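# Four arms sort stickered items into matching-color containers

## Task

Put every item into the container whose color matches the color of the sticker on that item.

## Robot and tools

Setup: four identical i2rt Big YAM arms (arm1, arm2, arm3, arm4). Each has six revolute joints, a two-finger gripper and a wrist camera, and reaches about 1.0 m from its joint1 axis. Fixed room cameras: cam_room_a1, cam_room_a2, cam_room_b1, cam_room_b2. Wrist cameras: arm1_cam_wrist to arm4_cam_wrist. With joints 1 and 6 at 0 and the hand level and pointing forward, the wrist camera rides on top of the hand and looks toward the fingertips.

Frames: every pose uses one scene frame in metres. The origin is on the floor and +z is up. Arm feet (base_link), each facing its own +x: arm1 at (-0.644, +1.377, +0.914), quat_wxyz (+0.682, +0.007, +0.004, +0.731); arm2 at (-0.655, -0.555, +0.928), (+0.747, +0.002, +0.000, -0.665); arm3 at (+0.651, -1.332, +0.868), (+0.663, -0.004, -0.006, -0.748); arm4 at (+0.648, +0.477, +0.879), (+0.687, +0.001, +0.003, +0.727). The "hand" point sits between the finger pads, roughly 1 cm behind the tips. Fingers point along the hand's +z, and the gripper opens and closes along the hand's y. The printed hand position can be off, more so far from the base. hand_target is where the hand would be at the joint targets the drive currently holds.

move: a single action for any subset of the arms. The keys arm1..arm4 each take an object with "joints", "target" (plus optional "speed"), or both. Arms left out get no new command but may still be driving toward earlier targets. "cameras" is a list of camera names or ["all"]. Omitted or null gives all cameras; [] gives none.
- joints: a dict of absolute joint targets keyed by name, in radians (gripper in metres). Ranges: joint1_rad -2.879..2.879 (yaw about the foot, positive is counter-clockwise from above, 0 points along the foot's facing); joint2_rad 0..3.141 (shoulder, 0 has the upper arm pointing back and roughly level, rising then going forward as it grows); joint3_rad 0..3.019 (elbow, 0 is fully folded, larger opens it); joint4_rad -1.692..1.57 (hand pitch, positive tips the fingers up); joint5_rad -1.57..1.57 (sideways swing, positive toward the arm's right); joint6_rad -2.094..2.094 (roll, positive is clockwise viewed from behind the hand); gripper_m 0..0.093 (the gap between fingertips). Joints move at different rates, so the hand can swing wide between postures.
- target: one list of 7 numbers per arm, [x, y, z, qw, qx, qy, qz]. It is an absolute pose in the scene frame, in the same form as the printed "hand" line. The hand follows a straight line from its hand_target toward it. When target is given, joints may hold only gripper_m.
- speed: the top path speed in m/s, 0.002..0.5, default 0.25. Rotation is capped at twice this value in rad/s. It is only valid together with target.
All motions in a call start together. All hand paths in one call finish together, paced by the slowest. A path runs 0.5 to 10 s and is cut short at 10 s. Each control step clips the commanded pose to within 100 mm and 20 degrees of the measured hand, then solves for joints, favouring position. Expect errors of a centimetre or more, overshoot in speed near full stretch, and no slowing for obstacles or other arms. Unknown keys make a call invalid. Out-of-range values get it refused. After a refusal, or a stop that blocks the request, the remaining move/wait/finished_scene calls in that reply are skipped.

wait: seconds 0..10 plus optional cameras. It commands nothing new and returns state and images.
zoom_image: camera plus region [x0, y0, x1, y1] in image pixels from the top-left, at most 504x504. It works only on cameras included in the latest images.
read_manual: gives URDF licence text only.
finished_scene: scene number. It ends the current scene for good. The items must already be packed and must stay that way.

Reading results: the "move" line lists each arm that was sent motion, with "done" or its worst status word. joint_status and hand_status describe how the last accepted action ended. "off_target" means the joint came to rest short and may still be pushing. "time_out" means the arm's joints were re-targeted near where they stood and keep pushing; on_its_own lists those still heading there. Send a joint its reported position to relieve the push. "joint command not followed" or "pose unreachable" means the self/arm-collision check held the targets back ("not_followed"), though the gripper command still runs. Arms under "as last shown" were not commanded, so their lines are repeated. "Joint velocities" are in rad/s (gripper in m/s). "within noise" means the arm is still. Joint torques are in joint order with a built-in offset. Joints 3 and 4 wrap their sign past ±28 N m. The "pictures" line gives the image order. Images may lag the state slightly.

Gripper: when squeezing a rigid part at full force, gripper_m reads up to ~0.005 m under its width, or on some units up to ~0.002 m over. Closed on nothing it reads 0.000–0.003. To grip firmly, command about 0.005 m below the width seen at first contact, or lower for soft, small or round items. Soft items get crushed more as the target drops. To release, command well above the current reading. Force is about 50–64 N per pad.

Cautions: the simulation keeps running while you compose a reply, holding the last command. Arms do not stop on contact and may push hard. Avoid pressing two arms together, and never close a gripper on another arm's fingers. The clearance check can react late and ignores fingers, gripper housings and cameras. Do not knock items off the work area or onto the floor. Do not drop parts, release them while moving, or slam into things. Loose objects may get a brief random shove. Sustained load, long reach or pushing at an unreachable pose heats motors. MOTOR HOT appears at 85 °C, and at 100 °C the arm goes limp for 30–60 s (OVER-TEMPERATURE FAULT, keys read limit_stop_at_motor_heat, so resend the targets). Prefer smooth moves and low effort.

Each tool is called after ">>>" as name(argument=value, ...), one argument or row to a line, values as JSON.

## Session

>>> move(
)

Scene clock: 0.00 s.
Joint torques (N m): no reading
Motor temperatures (°C): arm1=[21 24 27 23 21 21 21] | arm2=[23 24 26 22 22 20 23] | arm3=[24 23 23 23 24 23 23] | arm4=[22 22 23 22 24 21 24]
Heat: arm1: hottest joint3_rad 27 °C; arm2: hottest joint3_rad 26 °C; arm3: hottest joint1_rad 24 °C; arm4: hottest joint5_rad 24 °C.
Joint velocities: within noise
arm1.joint_positions: joint1_rad=-0.168 joint2_rad=+0.560 joint3_rad=+1.361 joint4_rad=-1.410 joint5_rad=+0.240 joint6_rad=+0.692 gripper_m=+0.09396
arm1.joint_status: not commanded
arm1.hand: x=-0.5745 y=+1.5715 z=+1.4388 quat_wxyz=(-0.303, +0.280, -0.837, -0.359) (m; scene frame)
arm1.hand_target: x=-0.5746 y=+1.5689 z=+1.4515 quat_wxyz=(-0.308, +0.276, -0.832, -0.370) (m; scene frame)
arm1.hand_status: not commanded
arm2.joint_positions: joint1_rad=+0.198 joint2_rad=+0.483 joint3_rad=+1.641 joint4_rad=-1.210 joint5_rad=-0.086 joint6_rad=-0.484 gripper_m=+0.09396
arm2.joint_status: not commanded
arm2.hand: x=-0.6069 y=-0.6635 z=+1.6316 quat_wxyz=(-0.468, -0.246, -0.683, +0.505) (m; scene frame)
arm2.hand_target: x=-0.6088 y=-0.6576 z=+1.6378 quat_wxyz=(-0.472, -0.244, -0.677, +0.510) (m; scene frame)
arm2.hand_status: not commanded
arm3.joint_positions: joint1_rad=+0.130 joint2_rad=+0.645 joint3_rad=+1.695 joint4_rad=-1.138 joint5_rad=+0.075 joint6_rad=+0.392 gripper_m=+0.09396
arm3.joint_status: not commanded
arm3.hand: x=+0.6386 y=-1.5165 z=+1.5921 quat_wxyz=(-0.552, -0.621, -0.389, +0.398) (m; scene frame)
arm3.hand_target: x=+0.6385 y=-1.5116 z=+1.6003 quat_wxyz=(-0.558, -0.615, -0.384, +0.402) (m; scene frame)
arm3.hand_status: not commanded
arm4.joint_positions: joint1_rad=+0.147 joint2_rad=+0.437 joint3_rad=+1.709 joint4_rad=-1.566 joint5_rad=+0.245 joint6_rad=+0.670 gripper_m=+0.09396
arm4.joint_status: not commanded
arm4.hand: x=+0.6820 y=+0.5376 z=+1.5262 quat_wxyz=(-0.292, +0.355, -0.719, -0.522) (m; scene frame)
arm4.hand_target: x=+0.6829 y=+0.5336 z=+1.5314 quat_wxyz=(-0.294, +0.352, -0.714, -0.529) (m; scene frame)
arm4.hand_status: not commanded
pictures: arm1_cam_wrist, arm2_cam_wrist, arm3_cam_wrist, arm4_cam_wrist, cam_room_a1, cam_room_a2, cam_room_b1, cam_room_b2
Images, in order (width x height): arm1_cam_wrist 672x504, arm2_cam_wrist 672x504, arm3_cam_wrist 672x504, arm4_cam_wrist 672x504, cam_room_a1 672x504, cam_room_a2 672x504, cam_room_b1 672x504, cam_room_b2 672x504.

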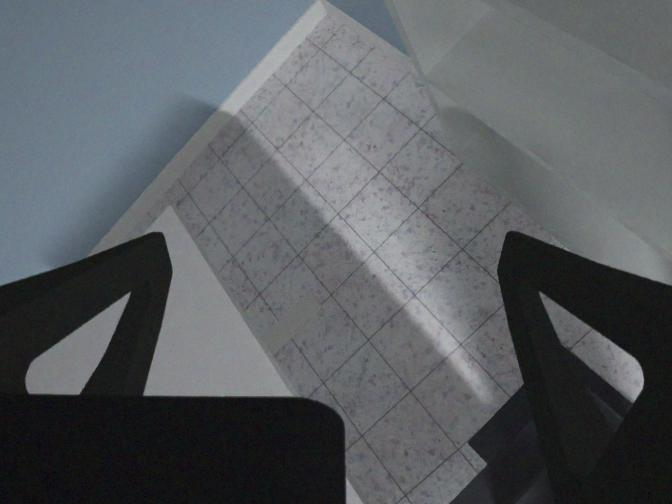

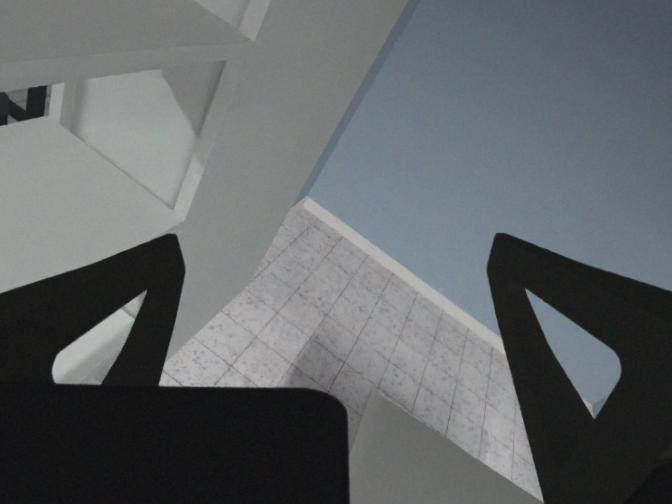

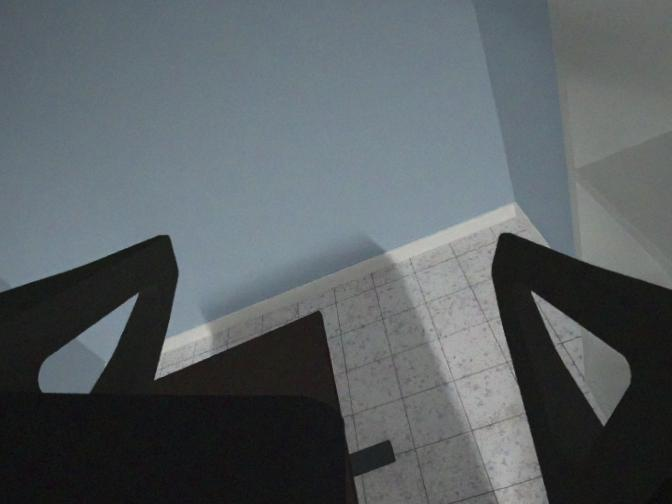

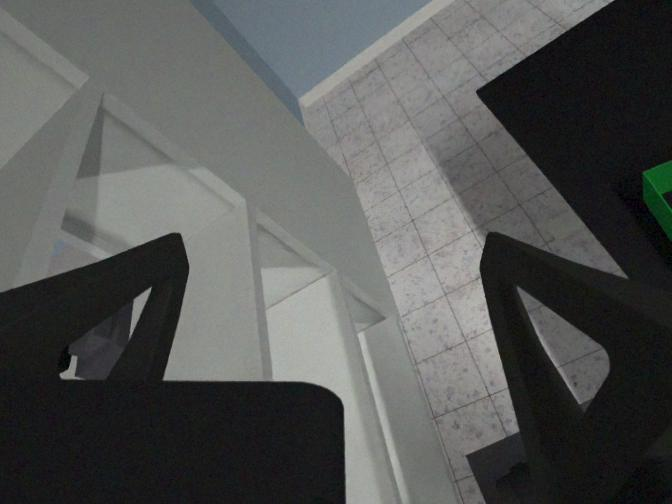

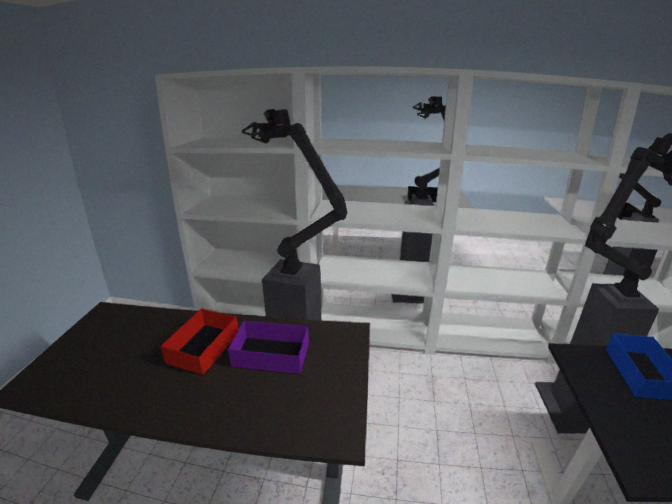

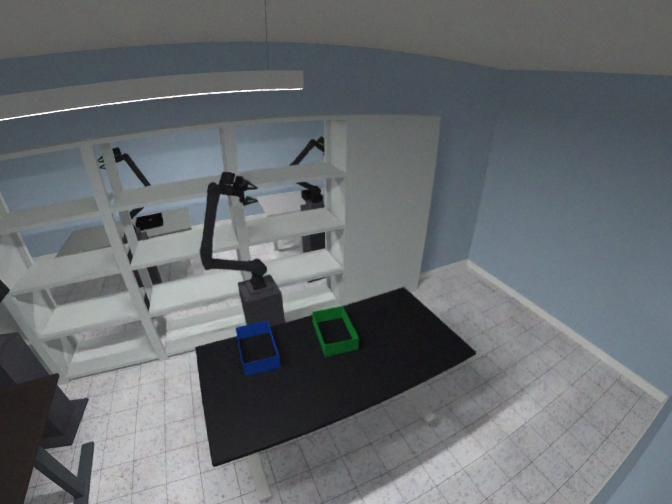

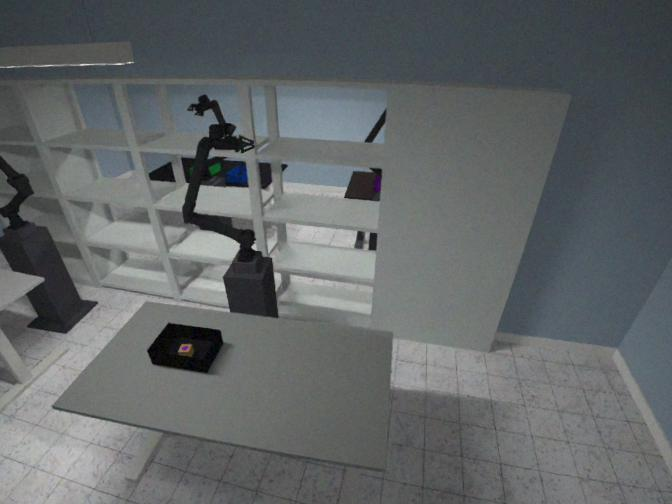

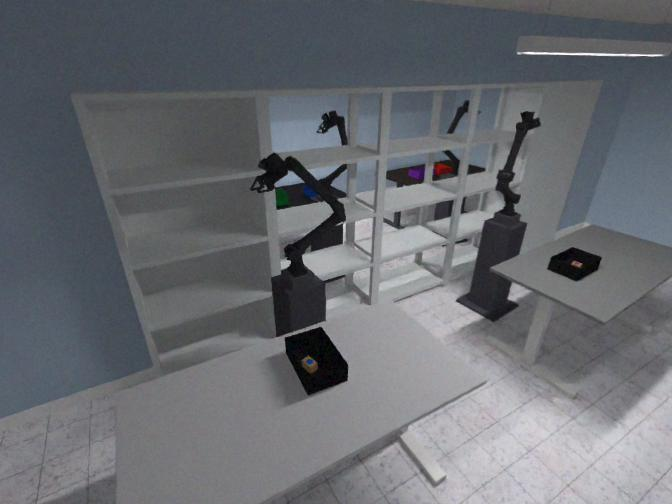

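>>> move(
  arm1={"joints":{"joint1_rad":1.5,"joint2_rad":1.95,"joint3_rad":2.05,"joint4_rad":-1.67,"joint5_rad":0,"joint6_rad":0}},
  arm2={"joints":{"joint1_rad":-1.69,"joint2_rad":1.95,"joint3_rad":2.05,"joint4_rad":-1.67,"joint5_rad":0,"joint6_rad":0}},
  arm3={"joints":{"joint1_rad":1.691,"joint2_rad":1.862,"joint3_rad":2.039,"joint4_rad":-1.669,"joint5_rad":0,"joint6_rad":0}},
  arm4={"joints":{"joint1_rad":-1.627,"joint2_rad":1.862,"joint3_rad":2.039,"joint4_rad":-1.669,"joint5_rad":0,"joint6_rad":0}},
  cameras=["arm1_cam_wrist","arm2_cam_wrist","arm3_cam_wrist","arm4_cam_wrist"],
)

Scene clock: 13.57 s.
Joint torques (N m): arm1=[-1.85 -17.85 13.24 0.1 0.06 0.03] | arm2=[0.09 -23.18 12.1 0.13 -0.09 0.19] | arm3=[0.56 -20.42 10.74 -0.2 0.12 -0.11] | arm4=[0.21 -21.66 11.17 -0.31 0.07 -0.08]
Motor temperatures (°C): arm1=[21 24 29 23 21 21 21] | arm2=[23 24 27 22 22 20 23] | arm3=[24 23 25 23 24 23 23] | arm4=[22 22 24 22 24 21 24]
Heat: arm1: hottest joint3_rad 29 °C; arm2: hottest joint3_rad 27 °C; arm3: hottest joint3_rad 25 °C; arm4: hottest joint3_rad 24 °C.
move: arm1 done; arm2 done; arm3 done; arm4 done
Joint velocities: within noise
arm1.joint_positions: joint1_rad=+1.498 joint2_rad=+1.967 joint3_rad=+2.020 joint4_rad=-1.658 joint5_rad=-0.001 joint6_rad=+0.006 gripper_m=+0.09398
arm1.joint_status: all done
arm1.hand: x=-1.2436 y=+1.3792 z=+1.1517 quat_wxyz=(-0.001, +1.000, -0.005, +0.009) (m; scene frame)
arm1.hand_target: x=-1.2451 y=+1.3782 z=+1.1729 quat_wxyz=(-0.001, +1.000, -0.001, -0.008) (m; scene frame)
arm1.hand_status: not commanded
arm2.joint_positions: joint1_rad=-1.684 joint2_rad=+1.961 joint3_rad=+2.031 joint4_rad=-1.658 joint5_rad=+0.002 joint6_rad=-0.013 gripper_m=+0.09397
arm2.joint_status: all done
arm2.hand: x=-1.2609 y=-0.5577 z=+1.1627 quat_wxyz=(+0.002, -1.000, -0.008, -0.010) (m; scene frame)
arm2.hand_target: x=-1.2609 y=-0.5541 z=+1.1767 quat_wxyz=(+0.002, -1.000, +0.001, +0.000) (m; scene frame)
arm2.hand_status: not commanded
arm3.joint_positions: joint1_rad=+1.700 joint2_rad=+1.859 joint3_rad=+2.015 joint4_rad=-1.662 joint5_rad=-0.002 joint6_rad=+0.005 gripper_m=+0.09397
arm3.joint_status: all done
arm3.hand: x=+1.2383 y=-1.3225 z=+1.1562 quat_wxyz=(-0.033, +0.002, -0.999, +0.006) (m; scene frame)
arm3.hand_target: x=+1.2416 y=-1.3284 z=+1.1641 quat_wxyz=(-0.040, +0.000, -0.999, +0.007) (m; scene frame)
arm3.hand_status: not commanded
arm4.joint_positions: joint1_rad=-1.621 joint2_rad=+1.874 joint3_rad=+1.998 joint4_rad=-1.659 joint5_rad=+0.001 joint6_rad=+0.012 gripper_m=+0.09398
arm4.joint_status: all done
arm4.hand: x=+1.2366 y=+0.4816 z=+1.1497 quat_wxyz=(-0.016, -0.003, -1.000, +0.002) (m; scene frame)
arm4.hand_target: x=+1.2401 y=+0.4780 z=+1.1722 quat_wxyz=(-0.037, +0.000, -0.999, +0.002) (m; scene frame)
arm4.hand_status: not commanded
pictures: arm1_cam_wrist, arm2_cam_wrist, arm3_cam_wrist, arm4_cam_wrist
Images, in order (width x height): arm1_cam_wrist 672x504, arm2_cam_wrist 672x504, arm3_cam_wrist 672x504, arm4_cam_wrist 672x504.

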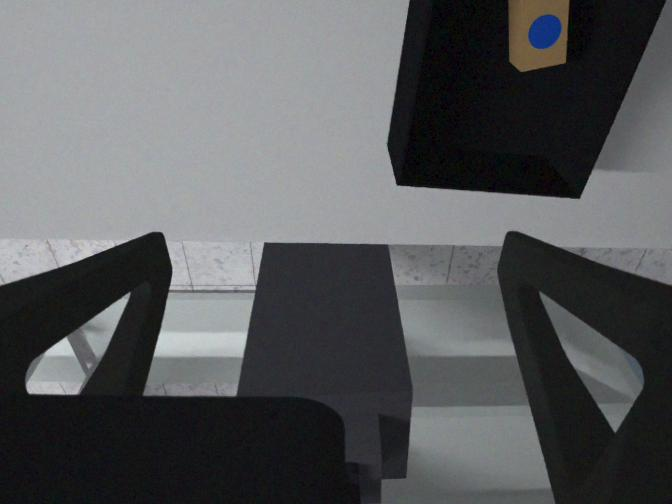

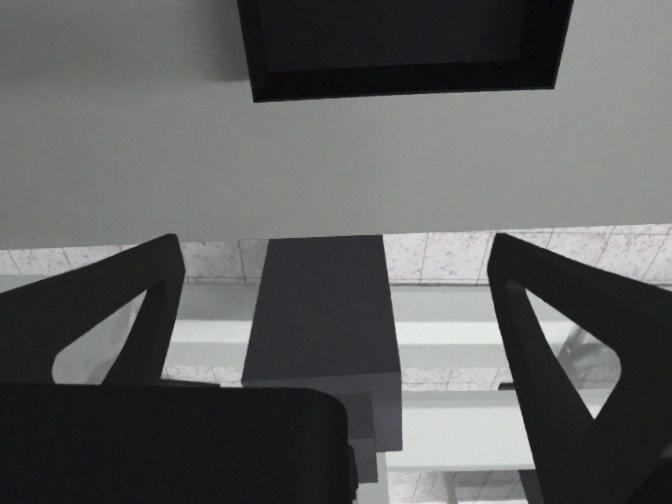

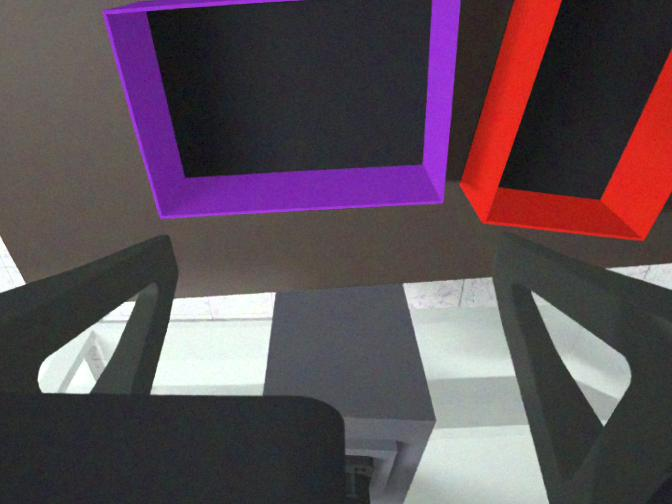

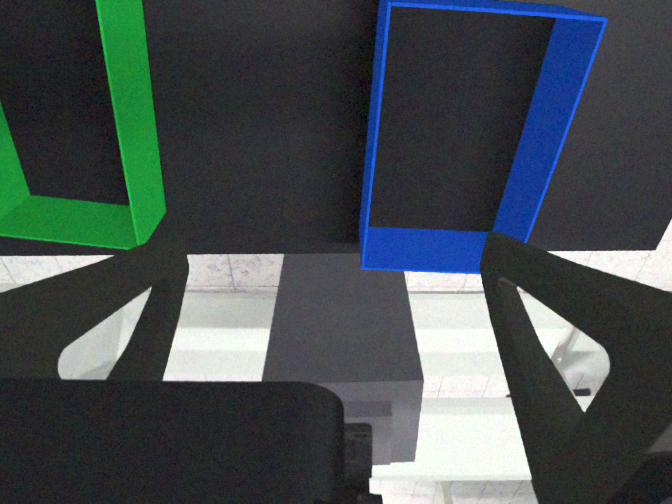

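>>> move(
  arm1={"target":[-1.24,1.58,0.97,-0.041,0.956,-0.163,-0.239],"speed":0.35},
  arm2={"target":[-1.31,-0.52,1.03,-0.006,0.97,-0.025,-0.242],"speed":0.35},
  arm3={"joints":{"joint2_rad":0.761,"joint3_rad":1.138,"joint4_rad":-1.337}},
  arm4={"joints":{"joint2_rad":0.761,"joint3_rad":1.138,"joint4_rad":-1.337}},
  cameras=["arm1_cam_wrist","arm2_cam_wrist"],
)

Scene clock: 36.90 s.
Joint torques (N m): arm1=[-0.91 -14.97 10.04 1.88 -0.04 0.08] | arm2=[0.26 -21.48 9.78 2.45 -0.18 0.18] | arm3=[0.44 -2.37 8.55 1.62 0.12 -0.1] | arm4=[0.32 -2.14 8.61 1.25 0.09 -0.06]
Motor temperatures (°C): arm1=[21 26 31 23 21 21 21] | arm2=[23 26 29 22 22 20 23] | arm3=[24 25 27 23 24 23 23] | arm4=[22 25 31 22 24 21 24]
Heat: arm1: hottest joint3_rad 31 °C; arm2: hottest joint3_rad 29 °C; arm3: hottest joint3_rad 27 °C; arm4: hottest joint3_rad 31 °C.
move: arm1 done; arm2 done; arm3 done; arm4 done
Joint velocities: within noise
arm1.joint_positions: joint1_rad=+1.172 joint2_rad=+1.861 joint3_rad=+1.289 joint4_rad=-0.539 joint5_rad=+0.011 joint6_rad=+0.006 gripper_m=+0.09398
arm1.joint_status: not commanded
arm1.hand: x=-1.2339 y=+1.5822 z=+0.9708 quat_wxyz=(-0.042, +0.958, -0.164, -0.232) (m; scene frame)
arm1.hand_target: x=-1.2398 y=+1.5800 z=+0.9700 quat_wxyz=(-0.041, +0.956, -0.163, -0.239) (m; scene frame)
arm1.hand_status: done (0.006 m and 0.9 deg from the pose sent, 0.271 m and 34.6 deg at the start)
arm2.joint_positions: joint1_rad=-1.737 joint2_rad=+1.859 joint3_rad=+1.436 joint4_rad=-0.678 joint5_rad=-0.001 joint6_rad=-0.013 gripper_m=+0.09397
arm2.joint_status: not commanded
arm2.hand: x=-1.3086 y=-0.5233 z=+1.0252 quat_wxyz=(+0.008, -0.973, +0.017, +0.232) (m; scene frame)
arm2.hand_target: x=-1.3100 y=-0.5201 z=+1.0301 quat_wxyz=(+0.006, -0.970, +0.025, +0.242) (m; scene frame)
arm2.hand_status: done (0.006 m and 1.5 deg from the pose sent, 0.146 m and 29.4 deg at the start)
arm3.joint_positions: joint1_rad=+1.700 joint2_rad=+0.763 joint3_rad=+1.144 joint4_rad=-1.348 joint5_rad=-0.002 joint6_rad=+0.005 gripper_m=+0.09397
arm3.joint_status: all done
arm3.hand: x=+0.9398 y=-1.3239 z=+1.2488 quat_wxyz=(-0.298, +0.004, -0.955, +0.003) (m; scene frame)
arm3.hand_target: x=+0.9411 y=-1.3271 z=+1.2479 quat_wxyz=(-0.301, +0.002, -0.954, +0.007) (m; scene frame)
arm3.hand_status: not commanded
arm4.joint_positions: joint1_rad=-1.621 joint2_rad=+0.764 joint3_rad=+1.138 joint4_rad=-1.349 joint5_rad=+0.001 joint6_rad=+0.012 gripper_m=+0.09398
arm4.joint_status: all done
arm4.hand: x=+0.9387 y=+0.4800 z=+1.2552 quat_wxyz=(-0.291, -0.002, -0.957, -0.001) (m; scene frame)
arm4.hand_target: x=+0.9404 y=+0.4783 z=+1.2578 quat_wxyz=(-0.298, +0.001, -0.954, +0.002) (m; scene frame)
arm4.hand_status: not commanded
pictures: arm1_cam_wrist, arm2_cam_wrist
Images, in order (width x height): arm1_cam_wrist 672x504, arm2_cam_wrist 672x504.

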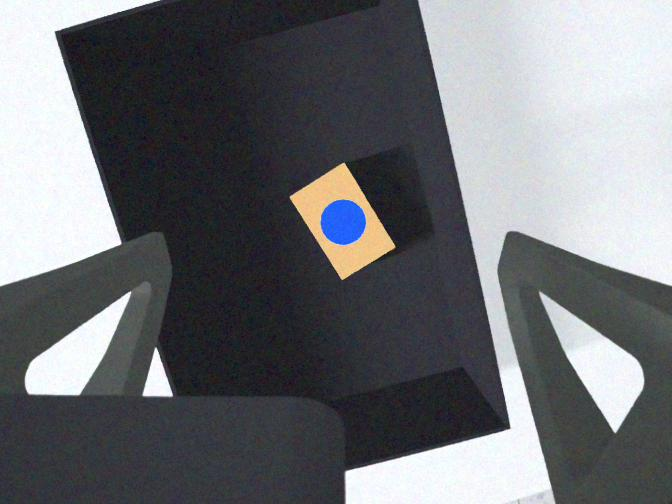

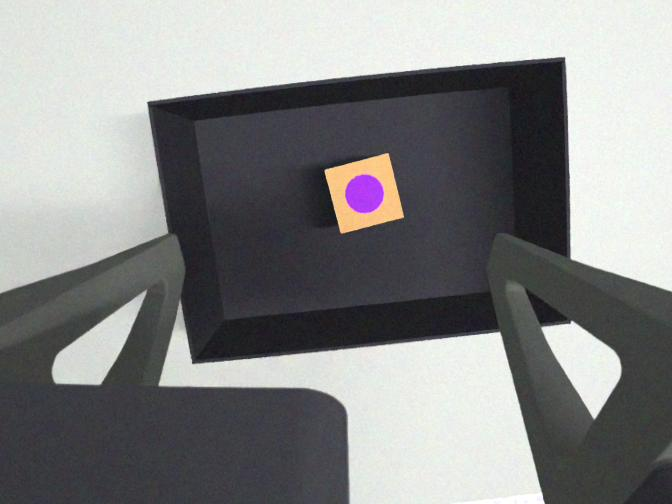

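>>> move(
  arm1={"target":[-1.236,1.586,0.80,0.0244,0.965,0.098,-0.241],"speed":0.25},
  arm2={"target":[-1.326,-0.498,0.80,0.0253,0.965,0.101,-0.241],"speed":0.25},
  arm3={"joints":{"joint1_rad":-2.0}},
  arm4={"joints":{"joint1_rad":0.94}},
  cameras=["arm1_cam_wrist","arm2_cam_wrist"],
)

Scene clock: 52.93 s.
Joint torques (N m): arm1=[-2.49 -17.03 10.07 1.43 -0.24 -0.02] | arm2=[0.09 -21.6 10.15 2.28 -0.34 -0.09] | arm3=[0.56 -3.08 8.57 1.4 -0.08 -0.1] | arm4=[0.5 -2.37 8.61 1.28 0.16 -0.06]
Motor temperatures (°C): arm1=[21 25 32 23 21 21 21] | arm2=[23 27 30 22 22 20 23] | arm3=[24 24 27 23 24 23 23] | arm4=[22 24 30 22 24 21 24]
Heat: arm1: hottest joint3_rad 32 °C; arm2: hottest joint3_rad 30 °C; arm3: hottest joint3_rad 27 °C; arm4: hottest joint3_rad 30 °C.
move: arm1 off_target; arm2 off_target; arm3 done; arm4 done
Joint velocities: within noise
arm1.joint_positions: joint1_rad=+1.098 joint2_rad=+2.193 joint3_rad=+1.244 joint4_rad=-0.282 joint5_rad=-0.269 joint6_rad=-0.550 gripper_m=+0.09398
arm1.joint_status: not commanded
arm1.hand: x=-1.2155 y=+1.5720 z=+0.7856 quat_wxyz=(+0.038, +0.971, +0.095, -0.217) (m; scene frame)
arm1.hand_target: x=-1.2350 y=+1.5858 z=+0.8007 quat_wxyz=(+0.024, +0.965, +0.098, -0.241) (m; scene frame)
arm1.hand_status: off_target (0.029 m and 3.3 deg from the pose sent, 0.171 m and 31.1 deg at the start)
arm2.joint_positions: joint1_rad=-1.804 joint2_rad=+2.244 joint3_rad=+1.362 joint4_rad=-0.258 joint5_rad=-0.153 joint6_rad=-0.279 gripper_m=+0.09397
arm2.joint_status: not commanded
arm2.hand: x=-1.3090 y=-0.5042 z=+0.7948 quat_wxyz=(-0.030, -0.970, -0.096, +0.223) (m; scene frame)
arm2.hand_target: x=-1.3252 y=-0.4979 z=+0.8003 quat_wxyz=(-0.025, -0.965, -0.101, +0.241) (m; scene frame)
arm2.hand_status: off_target (0.019 m and 2.3 deg from the pose sent, 0.227 m and 14.2 deg at the start)
arm3.joint_positions: joint1_rad=-1.990 joint2_rad=+0.766 joint3_rad=+1.144 joint4_rad=-1.343 joint5_rad=+0.002 joint6_rad=+0.005 gripper_m=+0.09402
arm3.joint_status: all done
arm3.hand: x=+0.4014 y=-1.1761 z=+1.2461 quat_wxyz=(+0.074, -0.920, +0.259, +0.285) (m; scene frame)
arm3.hand_target: x=+0.4031 y=-1.1741 z=+1.2452 quat_wxyz=(+0.076, -0.919, +0.261, +0.287) (m; scene frame)
arm3.hand_status: not commanded
arm4.joint_positions: joint1_rad=+0.938 joint2_rad=+0.764 joint3_rad=+1.138 joint4_rad=-1.347 joint5_rad=-0.002 joint6_rad=+0.011 gripper_m=+0.09401
arm4.joint_status: all done
arm4.hand: x=+0.4071 y=+0.6363 z=+1.2574 quat_wxyz=(-0.079, +0.915, -0.277, -0.284) (m; scene frame)
arm4.hand_target: x=+0.4058 y=+0.6369 z=+1.2598 quat_wxyz=(-0.083, +0.914, -0.271, -0.290) (m; scene frame)
arm4.hand_status: not commanded
pictures: arm1_cam_wrist, arm2_cam_wrist
Images, in order (width x height): arm1_cam_wrist 672x504, arm2_cam_wrist 672x504.

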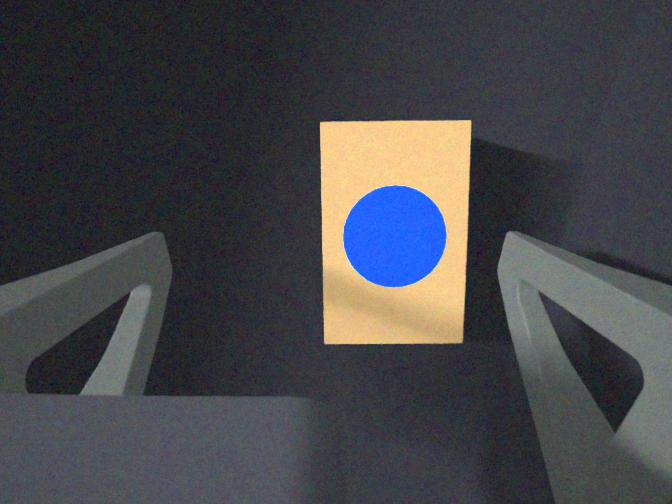

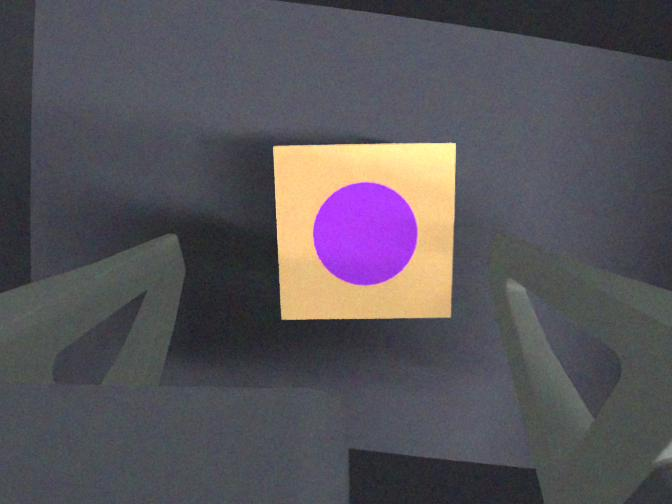

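>>> move(
  arm1={"target":[-1.241,1.600,0.757,0.0244,0.965,0.098,-0.241],"speed":0.12},
  arm2={"target":[-1.333,-0.491,0.753,0.0253,0.965,0.101,-0.241],"speed":0.12},
  cameras=["arm1_cam_wrist","arm2_cam_wrist"],
)

Scene clock: 61.20 s.
Joint torques (N m): arm1=[-3.14 -16.73 10 1.57 -0.11 -0.06] | arm2=[-0.03 -21.36 10.5 2.28 -0.34 -0.08] | arm3=[0.62 -3.02 8.55 1.35 -0.08 -0.11] | arm4=[0.79 -2.61 8.8 1.28 0.12 -0.06]
Motor temperatures (°C): arm1=[21 25 32 23 21 21 21] | arm2=[23 27 30 22 22 20 23] | arm3=[24 24 28 23 24 23 23] | arm4=[22 23 30 22 24 21 24]
Heat: arm1: hottest joint3_rad 32 °C; arm2: hottest joint3_rad 30 °C; arm3: hottest joint3_rad 28 °C; arm4: hottest joint3_rad 30 °C.
move: arm1 off_target; arm2 off_target
Joint velocities: within noise
arm1.joint_positions: joint1_rad=+1.089 joint2_rad=+2.290 joint3_rad=+1.289 joint4_rad=-0.233 joint5_rad=-0.279 joint6_rad=-0.569 gripper_m=+0.09398
arm1.joint_status: not commanded
arm1.hand: x=-1.2212 y=+1.5787 z=+0.7464 quat_wxyz=(+0.041, +0.970, +0.100, -0.218) (m; scene frame)
arm1.hand_target: x=-1.2397 y=+1.5999 z=+0.7580 quat_wxyz=(+0.024, +0.965, +0.098, -0.241) (m; scene frame)
arm1.hand_status: off_target (0.031 m and 3.3 deg from the pose sent, 0.047 m and 3.2 deg at the start)
arm2.joint_positions: joint1_rad=-1.812 joint2_rad=+2.342 joint3_rad=+1.400 joint4_rad=-0.201 joint5_rad=-0.157 joint6_rad=-0.288 gripper_m=+0.09397
arm2.joint_status: not commanded
arm2.hand: x=-1.3135 y=-0.4989 z=+0.7514 quat_wxyz=(-0.030, -0.970, -0.097, +0.222) (m; scene frame)
arm2.hand_target: x=-1.3320 y=-0.4911 z=+0.7538 quat_wxyz=(-0.025, -0.965, -0.101, +0.241) (m; scene frame)
arm2.hand_status: off_target (0.021 m and 2.3 deg from the pose sent, 0.050 m and 2.3 deg at the start)
arm3, arm4: as last shown
pictures: arm1_cam_wrist, arm2_cam_wrist
Images, in order (width x height): arm1_cam_wrist 672x504, arm2_cam_wrist 672x504.

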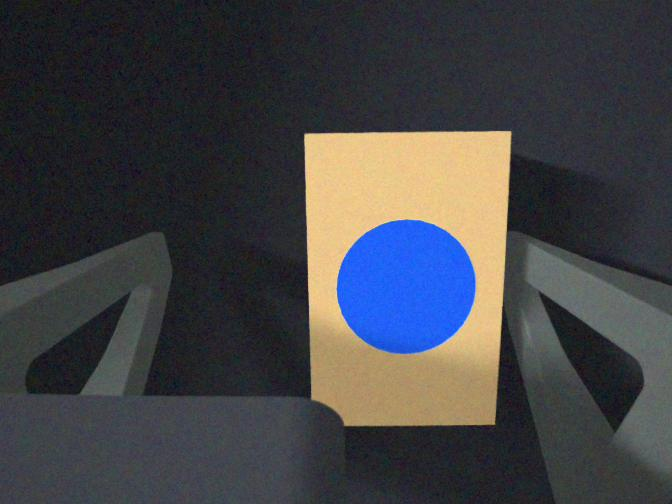

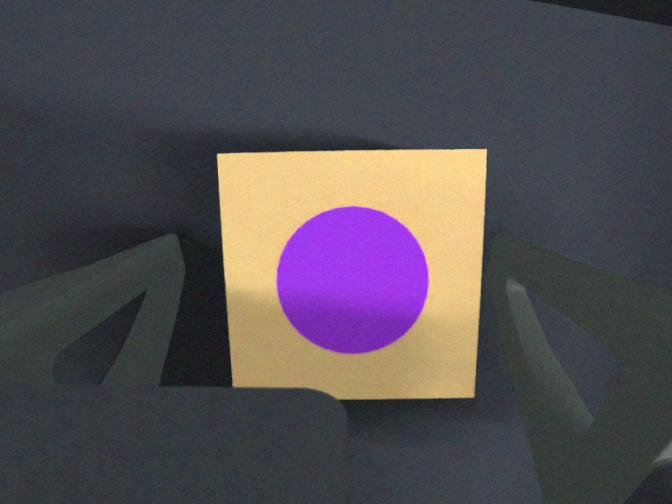

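>>> move(
  arm1={"target":[-1.246,1.622,0.757,0.0244,0.965,0.098,-0.241],"speed":0.12},
  arm2={"joints":{"gripper_m":0.04}},
  cameras=["arm1_cam_wrist","arm2_cam_wrist"],
)

Scene clock: 65.77 s.
Joint torques (N m): arm1=[-2.84 -16.44 10.74 0.65 -0.18 -0.05] | arm2=[-0.09 -21.3 10.44 2.26 -0.25 -0.06] | arm3=[0.62 -2.9 8.51 1.42 -0.08 -0.11] | arm4=[0.91 -2.2 8.55 1.43 0.14 -0.04]
Motor temperatures (°C): arm1=[21 25 32 23 21 21 21] | arm2=[23 27 30 22 22 20 23] | arm3=[24 24 28 23 24 23 23] | arm4=[22 23 30 22 24 21 24]
Heat: arm1: hottest joint3_rad 32 °C; arm2: hottest joint3_rad 30 °C; arm3: hottest joint3_rad 28 °C; arm4: hottest joint3_rad 30 °C.
move: arm1 off_target; arm2 off_target
Joint velocities: within noise
arm1.joint_positions: joint1_rad=+1.051 joint2_rad=+2.301 joint3_rad=+1.340 joint4_rad=-0.244 joint5_rad=-0.290 joint6_rad=-0.598 gripper_m=+0.09398
arm1.joint_status: not commanded
arm1.hand: x=-1.2339 y=+1.6081 z=+0.7552 quat_wxyz=(+0.031, +0.967, +0.098, -0.234) (m; scene frame)
arm1.hand_target: x=-1.2453 y=+1.6218 z=+0.7573 quat_wxyz=(+0.024, +0.965, +0.098, -0.241) (m; scene frame)
arm1.hand_status: off_target (0.019 m and 1.1 deg from the pose sent, 0.051 m and 3.3 deg at the start)
arm2.joint_positions: joint1_rad=-1.812 joint2_rad=+2.342 joint3_rad=+1.402 joint4_rad=-0.200 joint5_rad=-0.160 joint6_rad=-0.291 gripper_m=+0.05320
arm2.joint_status: gripper_m off_target (ended at +0.05322, target +0.04000)
arm2.hand: x=-1.3144 y=-0.4992 z=+0.7520 quat_wxyz=(-0.031, -0.969, -0.098, +0.223) (m; scene frame)
arm2.hand_target: x=-1.3321 y=-0.4911 z=+0.7538 quat_wxyz=(-0.025, -0.965, -0.101, +0.241) (m; scene frame)
arm2.hand_status: not commanded
arm3, arm4: as last shown
pictures: arm1_cam_wrist, arm2_cam_wrist
Images, in order (width x height): arm1_cam_wrist 672x504, arm2_cam_wrist 672x504.

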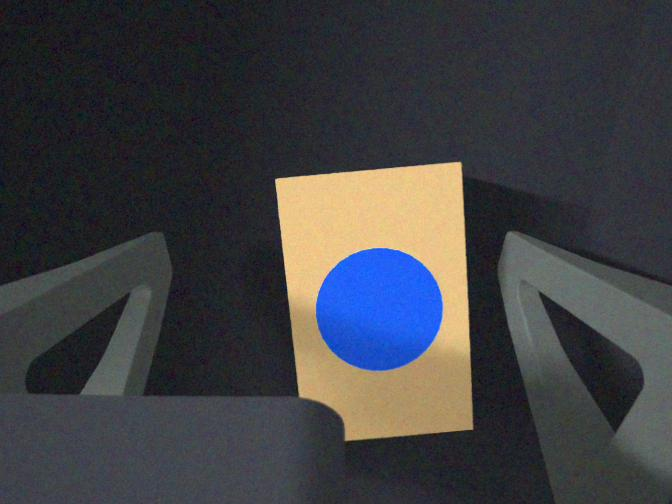

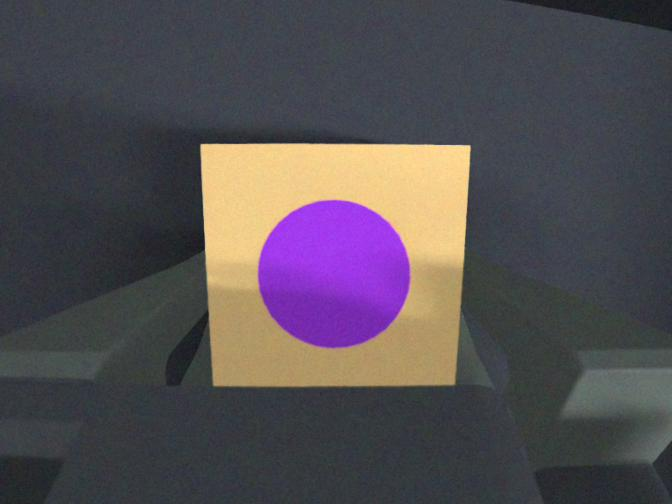

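>>> move(
  arm1={"target":[-1.244,1.63,0.745,0.0244,0.965,0.098,-0.241],"speed":0.12},
  arm2={"target":[-1.31,-0.50,1.02,0.0253,0.965,0.101,-0.241],"speed":0.3},
  cameras=["arm1_cam_wrist"],
)

>>> move(
  arm1={"joints":{"gripper_m":0.03}},
  arm2={"joints":{"joint2_rad":0.761,"joint3_rad":1.138,"joint4_rad":-1.467,"joint5_rad":0,"joint6_rad":0}},
  cameras=["arm1_cam_wrist","arm2_cam_wrist"],
)

Scene clock: 72.23 s.
Joint torques (N m): arm1=[-3.08 -16.03 10.67 0.99 -0.16 -0.11] | arm2=[0.62 -20.54 14.08 1.06 -0.09 0.02] | arm3=[0.73 -2.96 8.53 1.42 -0.07 -0.11] | arm4=[0.97 -2.49 8.59 1.33 0.12 -0.08]
Motor temperatures (°C): arm1=[21 25 32 23 21 21 21] | arm2=[23 27 30 22 22 20 23] | arm3=[24 24 28 23 24 23 23] | arm4=[22 23 30 22 24 21 24]
Heat: arm1: hottest joint3_rad 32 °C; arm2: hottest joint3_rad 30 °C; arm3: hottest joint3_rad 28 °C; arm4: hottest joint3_rad 30 °C.
move: arm1 off_target; arm2 off_target
Joint velocities: within noise
arm1.joint_positions: joint1_rad=+1.047 joint2_rad=+2.327 joint3_rad=+1.350 joint4_rad=-0.244 joint5_rad=-0.296 joint6_rad=-0.611 gripper_m=+0.09398
arm1.joint_status: not commanded
arm1.hand: x=-1.2311 y=+1.6083 z=+0.7424 quat_wxyz=(+0.036, +0.967, +0.102, -0.229) (m; scene frame)
arm1.hand_target: x=-1.2429 y=+1.6298 z=+0.7457 quat_wxyz=(+0.024, +0.965, +0.098, -0.241) (m; scene frame)
arm1.hand_status: off_target (0.025 m and 1.9 deg from the pose sent, 0.026 m and 1.1 deg at the start)
arm2.joint_positions: joint1_rad=-1.812 joint2_rad=+1.875 joint3_rad=+1.389 joint4_rad=-0.654 joint5_rad=-0.160 joint6_rad=-0.291 gripper_m=+0.05320
arm2.joint_status: not commanded
arm2.hand: x=-1.2930 y=-0.5028 z=+0.9988 quat_wxyz=(-0.031, -0.969, -0.098, +0.223) (m; scene frame)
arm2.hand_target: x=-1.3090 y=-0.5002 z=+1.0204 quat_wxyz=(-0.025, -0.965, -0.101, +0.241) (m; scene frame)
arm2.hand_status: off_target (0.027 m and 2.2 deg from the pose sent, 0.268 m and 2.2 deg at the start)
arm3, arm4: as last shown
pictures: arm1_cam_wrist
Images, in order (width x height): arm1_cam_wrist 672x504.

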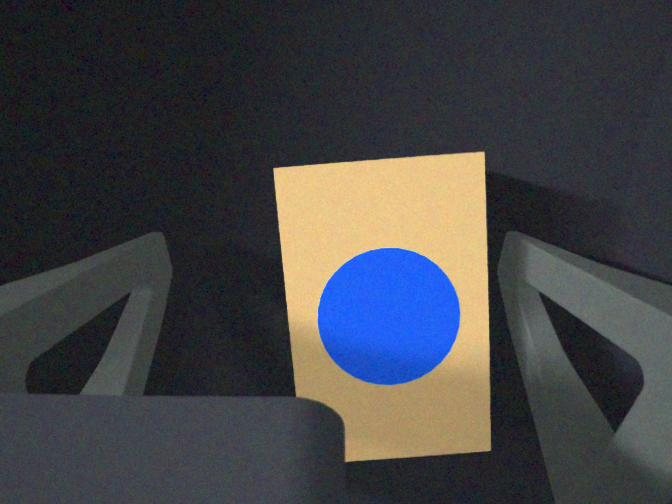

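Scene clock: 73.77 s.
Joint torques (N m): arm1=[-2.78 -16.38 10.51 1.07 -0.14 -0.04] | arm2=[0.67 -2.61 10.77 1.25 0.13 0.21] | arm3=[0.62 -3.08 8.53 1.37 -0.07 -0.11] | arm4=[1.03 -2.78 8.5 1.24 0.15 -0.04]
Motor temperatures (°C): arm1=[21 25 32 23 21 21 21] | arm2=[23 27 30 22 22 20 23] | arm3=[24 24 28 23 24 23 23] | arm4=[22 23 30 22 24 21 24]
Heat: arm1: hottest joint3_rad 32 °C; arm2: hottest joint3_rad 30 °C; arm3: hottest joint3_rad 28 °C; arm4: hottest joint3_rad 30 °C.
move: arm1 off_target; arm2 done
Joint velocities: within noise
arm1.joint_positions: joint1_rad=+1.033 joint2_rad=+2.328 joint3_rad=+1.355 joint4_rad=-0.244 joint5_rad=-0.295 joint6_rad=-0.612 gripper_m=+0.04387
arm1.joint_status: gripper_m off_target (ended at +0.04390, target +0.03000)
arm1.hand: x=-1.2298 y=+1.6176 z=+0.7433 quat_wxyz=(+0.032, +0.968, +0.096, -0.231) (m; scene frame)
arm1.hand_target: x=-1.2429 y=+1.6298 z=+0.7457 quat_wxyz=(+0.024, +0.965, +0.098, -0.241) (m; scene frame)
arm1.hand_status: not commanded
arm2.joint_positions: joint1_rad=-1.813 joint2_rad=+0.759 joint3_rad=+1.137 joint4_rad=-1.456 joint5_rad=-0.003 joint6_rad=-0.015 gripper_m=+0.05320
arm2.joint_status: all done
arm2.hand: x=-0.9188 y=-0.5235 z=+1.2925 quat_wxyz=(+0.017, -0.969, +0.053, +0.242) (m; scene frame)
arm2.hand_target: x=-0.9169 y=-0.5231 z=+1.2911 quat_wxyz=(+0.016, -0.970, +0.060, +0.237) (m; scene frame)
arm2.hand_status: not commanded
arm3, arm4: as last shown
pictures: arm1_cam_wrist, arm2_cam_wrist
Images, in order (width x height): arm1_cam_wrist 672x504, arm2_cam_wrist 672x504.

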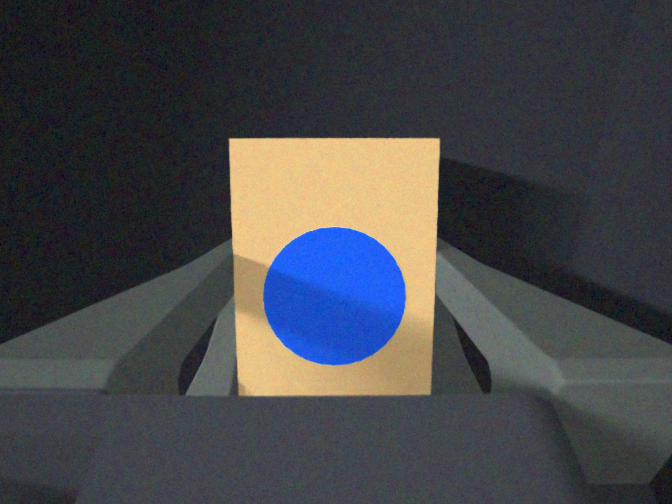

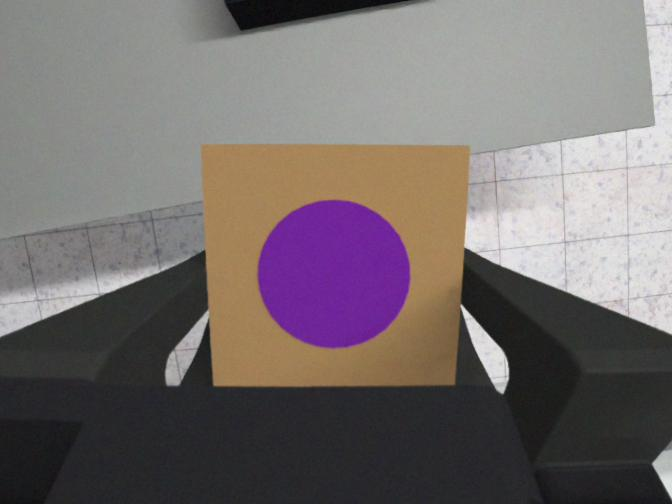

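>>> move(
  arm1={"target":[-1.225,1.61,1.02,0.0244,0.965,0.098,-0.241],"speed":0.3},
  arm2={"joints":{"joint1_rad":0.932}},
  cameras=["arm1_cam_wrist"],
)

>>> move(
  arm1={"joints":{"joint2_rad":0.761,"joint3_rad":1.138,"joint4_rad":-1.467,"joint5_rad":0,"joint6_rad":0}},
  arm2={"target":[-0.41,-0.695,1.125,-0.234,-0.250,-0.937,0.0624]},
  cameras=["arm1_cam_wrist","arm2_cam_wrist"],
)

>>> move(
  arm1={"joints":{"joint1_rad":-2.33}},
  arm2={"target":[-0.02,-0.92,1.125,-0.234,-0.250,-0.937,0.0624],"speed":0.3},
  cameras=["arm1_cam_wrist","arm2_cam_wrist","cam_room_a1","cam_room_b2"],
)

Scene clock: 85.73 s.
Joint torques (N m): arm1=[-0.91 -15.79 14.71 0.66 -0.14 0.13] | arm2=[1.08 -2.67 10.77 1.29 0.12 0.19] | arm3=[0.67 -3.08 8.55 1.39 -0.08 -0.11] | arm4=[1.44 -2.61 8.59 1.22 0.13 -0.01]
Motor temperatures (°C): arm1=[21 25 32 23 21 21 22] | arm2=[23 27 30 22 22 20 24] | arm3=[24 24 28 23 24 23 23] | arm4=[22 23 30 22 24 21 24]
Heat: arm1: hottest joint3_rad 32 °C; arm2: hottest joint3_rad 30 °C; arm3: hottest joint3_rad 28 °C; arm4: hottest joint3_rad 30 °C.
move: arm1 off_target; arm2 done
Joint velocities: within noise
arm1.joint_positions: joint1_rad=+1.033 joint2_rad=+1.850 joint3_rad=+1.356 joint4_rad=-0.747 joint5_rad=-0.290 joint6_rad=-0.611 gripper_m=+0.04387
arm1.joint_status: not commanded
arm1.hand: x=-1.2046 y=+1.6071 z=+0.9922 quat_wxyz=(+0.037, +0.970, +0.093, -0.220) (m; scene frame)
arm1.hand_target: x=-1.2237 y=+1.6093 z=+1.0204 quat_wxyz=(+0.025, +0.965, +0.098, -0.242) (m; scene frame)
arm1.hand_status: off_target (0.035 m and 2.9 deg from the pose sent, 0.277 m and 1.5 deg at the start)
arm2.joint_positions: joint1_rad=+0.928 joint2_rad=+0.760 joint3_rad=+1.137 joint4_rad=-1.456 joint5_rad=-0.003 joint6_rad=-0.012 gripper_m=+0.05321
arm2.joint_status: all done
arm2.hand: x=-0.4264 y=-0.6896 z=+1.2928 quat_wxyz=(-0.236, -0.247, -0.938, +0.062) (m; scene frame)
arm2.hand_target: x=-0.4277 y=-0.6881 z=+1.2915 quat_wxyz=(-0.230, -0.251, -0.938, +0.060) (m; scene frame)
arm2.hand_status: not commanded
arm3, arm4: as last shown
pictures: arm1_cam_wrist
Images, in order (width x height): arm1_cam_wrist 672x504.

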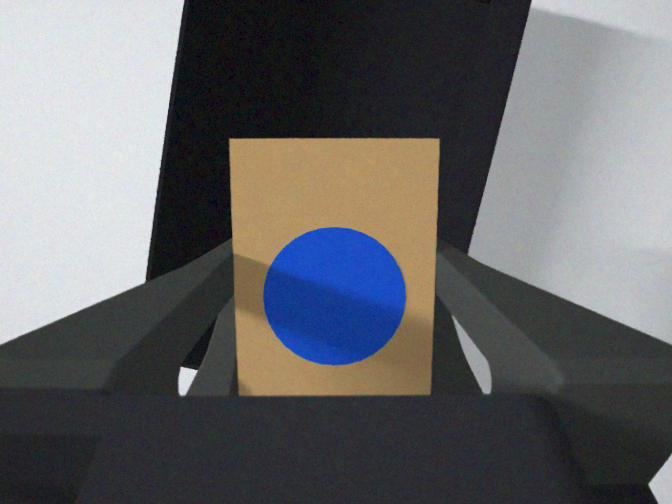

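Scene clock: 87.33 s.
Joint torques (N m): arm1=[-1.08 0.62 12.01 0.84 0.11 0.11] | arm2=[1.49 -3.25 11.25 2.51 0.16 0.21] | arm3=[0.56 -3.14 8.54 1.42 -0.07 -0.11] | arm4=[0.56 -2.26 8.75 1.33 0.12 -0.09]
Motor temperatures (°C): arm1=[21 25 32 23 21 21 22] | arm2=[23 27 30 22 22 20 24] | arm3=[24 24 28 23 24 23 23] | arm4=[22 23 30 22 24 21 24]
Heat: arm1: hottest joint3_rad 32 °C; arm2: hottest joint3_rad 30 °C; arm3: hottest joint3_rad 28 °C; arm4: hottest joint3_rad 30 °C.
move: arm1 done; arm2 done
Joint velocities: within noise
arm1.joint_positions: joint1_rad=+1.036 joint2_rad=+0.759 joint3_rad=+1.124 joint4_rad=-1.459 joint5_rad=-0.002 joint6_rad=-0.009 gripper_m=+0.04388
arm1.joint_status: all done
arm1.hand: x=-0.8734 y=+1.4951 z=+1.2761 quat_wxyz=(-0.054, +0.945, -0.220, -0.237) (m; scene frame)
arm1.hand_target: x=-0.8740 y=+1.4930 z=+1.2815 quat_wxyz=(-0.054, +0.944, -0.220, -0.240) (m; scene frame)
arm1.hand_status: not commanded
arm2.joint_positions: joint1_rad=+0.935 joint2_rad=+0.731 joint3_rad=+0.680 joint4_rad=-1.051 joint5_rad=+0.005 joint6_rad=-0.005 gripper_m=+0.05321
arm2.joint_status: not commanded
arm2.hand: x=-0.4149 y=-0.6948 z=+1.1230 quat_wxyz=(-0.224, -0.248, -0.941, +0.061) (m; scene frame)
arm2.hand_target: x=-0.4101 y=-0.6950 z=+1.1250 quat_wxyz=(-0.234, -0.250, -0.937, +0.062) (m; scene frame)
arm2.hand_status: done (0.005 m and 1.3 deg from the pose sent, 0.169 m and 0.5 deg at the start)
arm3, arm4: as last shown
pictures: arm1_cam_wrist, arm2_cam_wrist
Images, in order (width x height): arm1_cam_wrist 672x504, arm2_cam_wrist 672x504.

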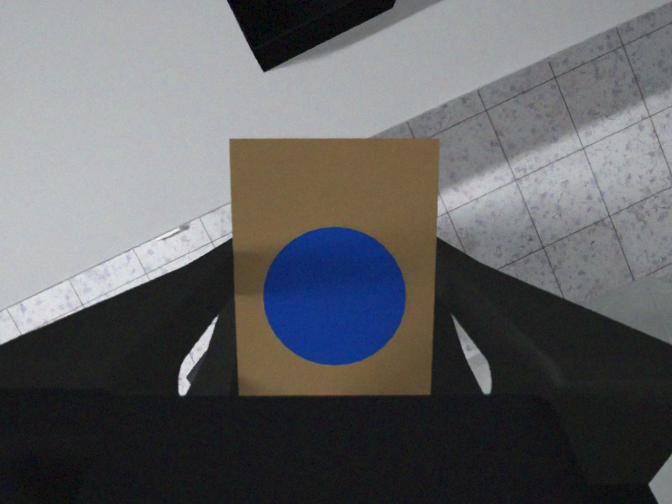

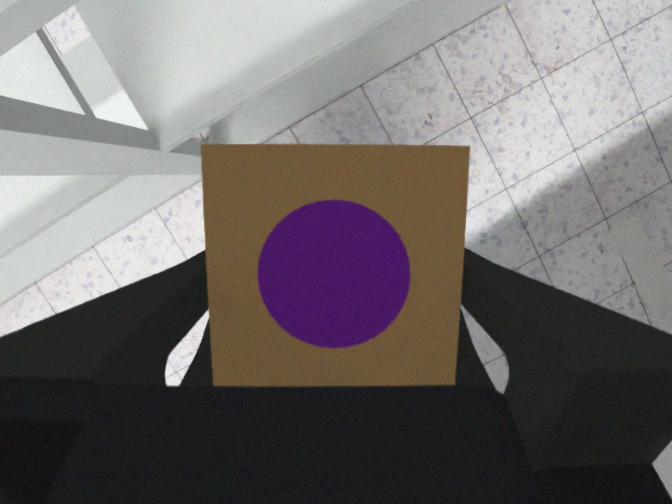

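Scene clock: 89.80 s.
Joint torques (N m): arm1=[-2.61 0.03 12.04 0.88 -0.06 0.11] | arm2=[0.73 -21.77 16.84 1.09 -0.04 0.12] | arm3=[0.62 -3.14 8.59 1.42 -0.07 -0.1] | arm4=[0.91 -2.96 8.5 1.32 0.14 -0.08]
Motor temperatures (°C): arm1=[21 25 32 23 21 21 22] | arm2=[23 26 31 22 22 20 24] | arm3=[24 24 28 23 24 23 23] | arm4=[22 23 30 22 24 21 24]
Heat: arm1: hottest joint3_rad 32 °C; arm2: hottest joint3_rad 31 °C; arm3: hottest joint3_rad 28 °C; arm4: hottest joint3_rad 30 °C.
move: arm1 done; arm2 off_target
Joint velocities: within noise
arm1.joint_positions: joint1_rad=-2.324 joint2_rad=+0.764 joint3_rad=+1.124 joint4_rad=-1.459 joint5_rad=+0.002 joint6_rad=-0.006 gripper_m=+0.04391
arm1.joint_status: all done
arm1.hand: x=-0.4337 y=+1.2085 z=+1.2674 quat_wxyz=(-0.212, -0.323, -0.919, +0.081) (m; scene frame)
arm1.hand_target: x=-0.4355 y=+1.2082 z=+1.2740 quat_wxyz=(-0.217, -0.329, -0.916, +0.082) (m; scene frame)
arm1.hand_status: not commanded
arm2.joint_positions: joint1_rad=+0.935 joint2_rad=+1.963 joint3_rad=+1.815 joint4_rad=-0.970 joint5_rad=+0.005 joint6_rad=-0.005 gripper_m=+0.05321
arm2.joint_status: not commanded
arm2.hand: x=-0.0353 y=-0.9114 z=+1.1048 quat_wxyz=(-0.217, -0.248, -0.942, +0.059) (m; scene frame)
arm2.hand_target: x=-0.0214 y=-0.9193 z=+1.1252 quat_wxyz=(-0.235, -0.250, -0.937, +0.063) (m; scene frame)
arm2.hand_status: off_target (0.027 m and 2.1 deg from the pose sent, 0.455 m and 1.2 deg at the start)
arm3, arm4: as last shown
pictures: arm1_cam_wrist, arm2_cam_wrist, cam_room_a1, cam_room_b2
Images, in order (width x height): arm1_cam_wrist 672x504, arm2_cam_wrist 672x504, cam_room_a1 672x504, cam_room_b2 672x504.

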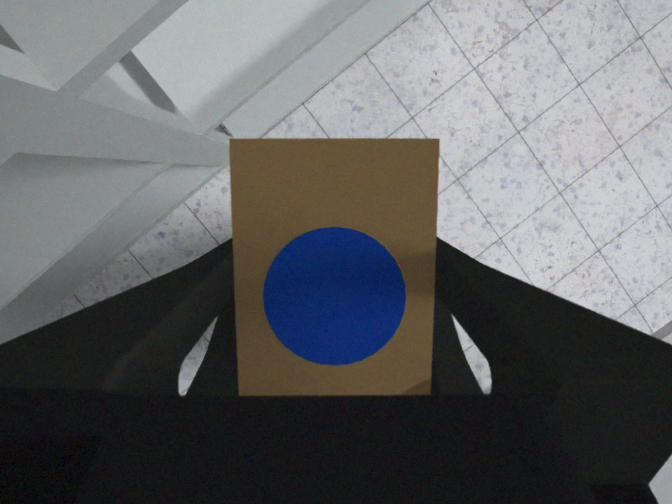

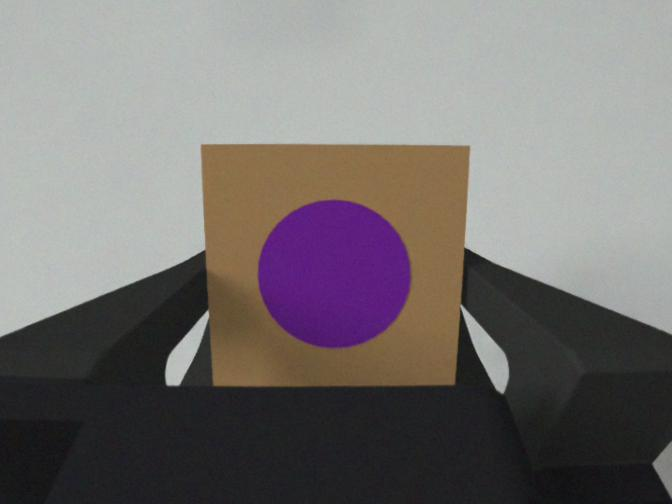

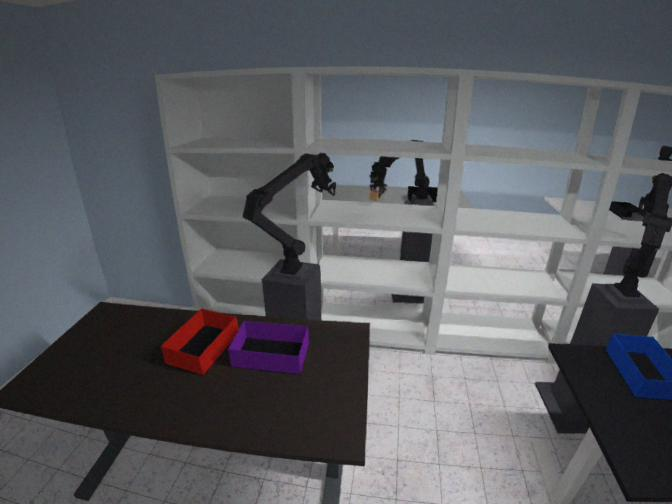

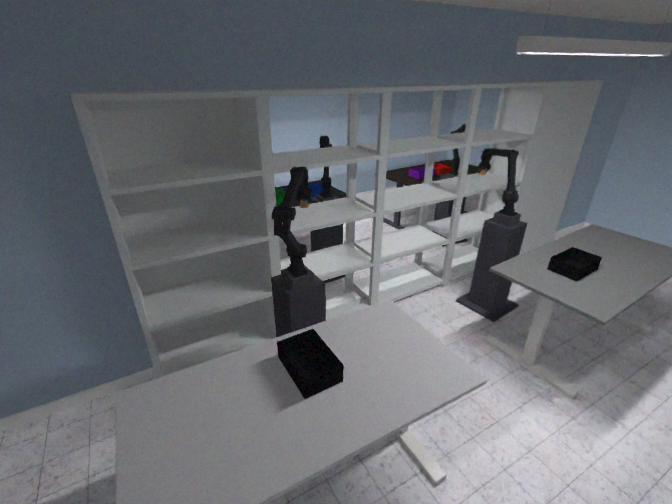

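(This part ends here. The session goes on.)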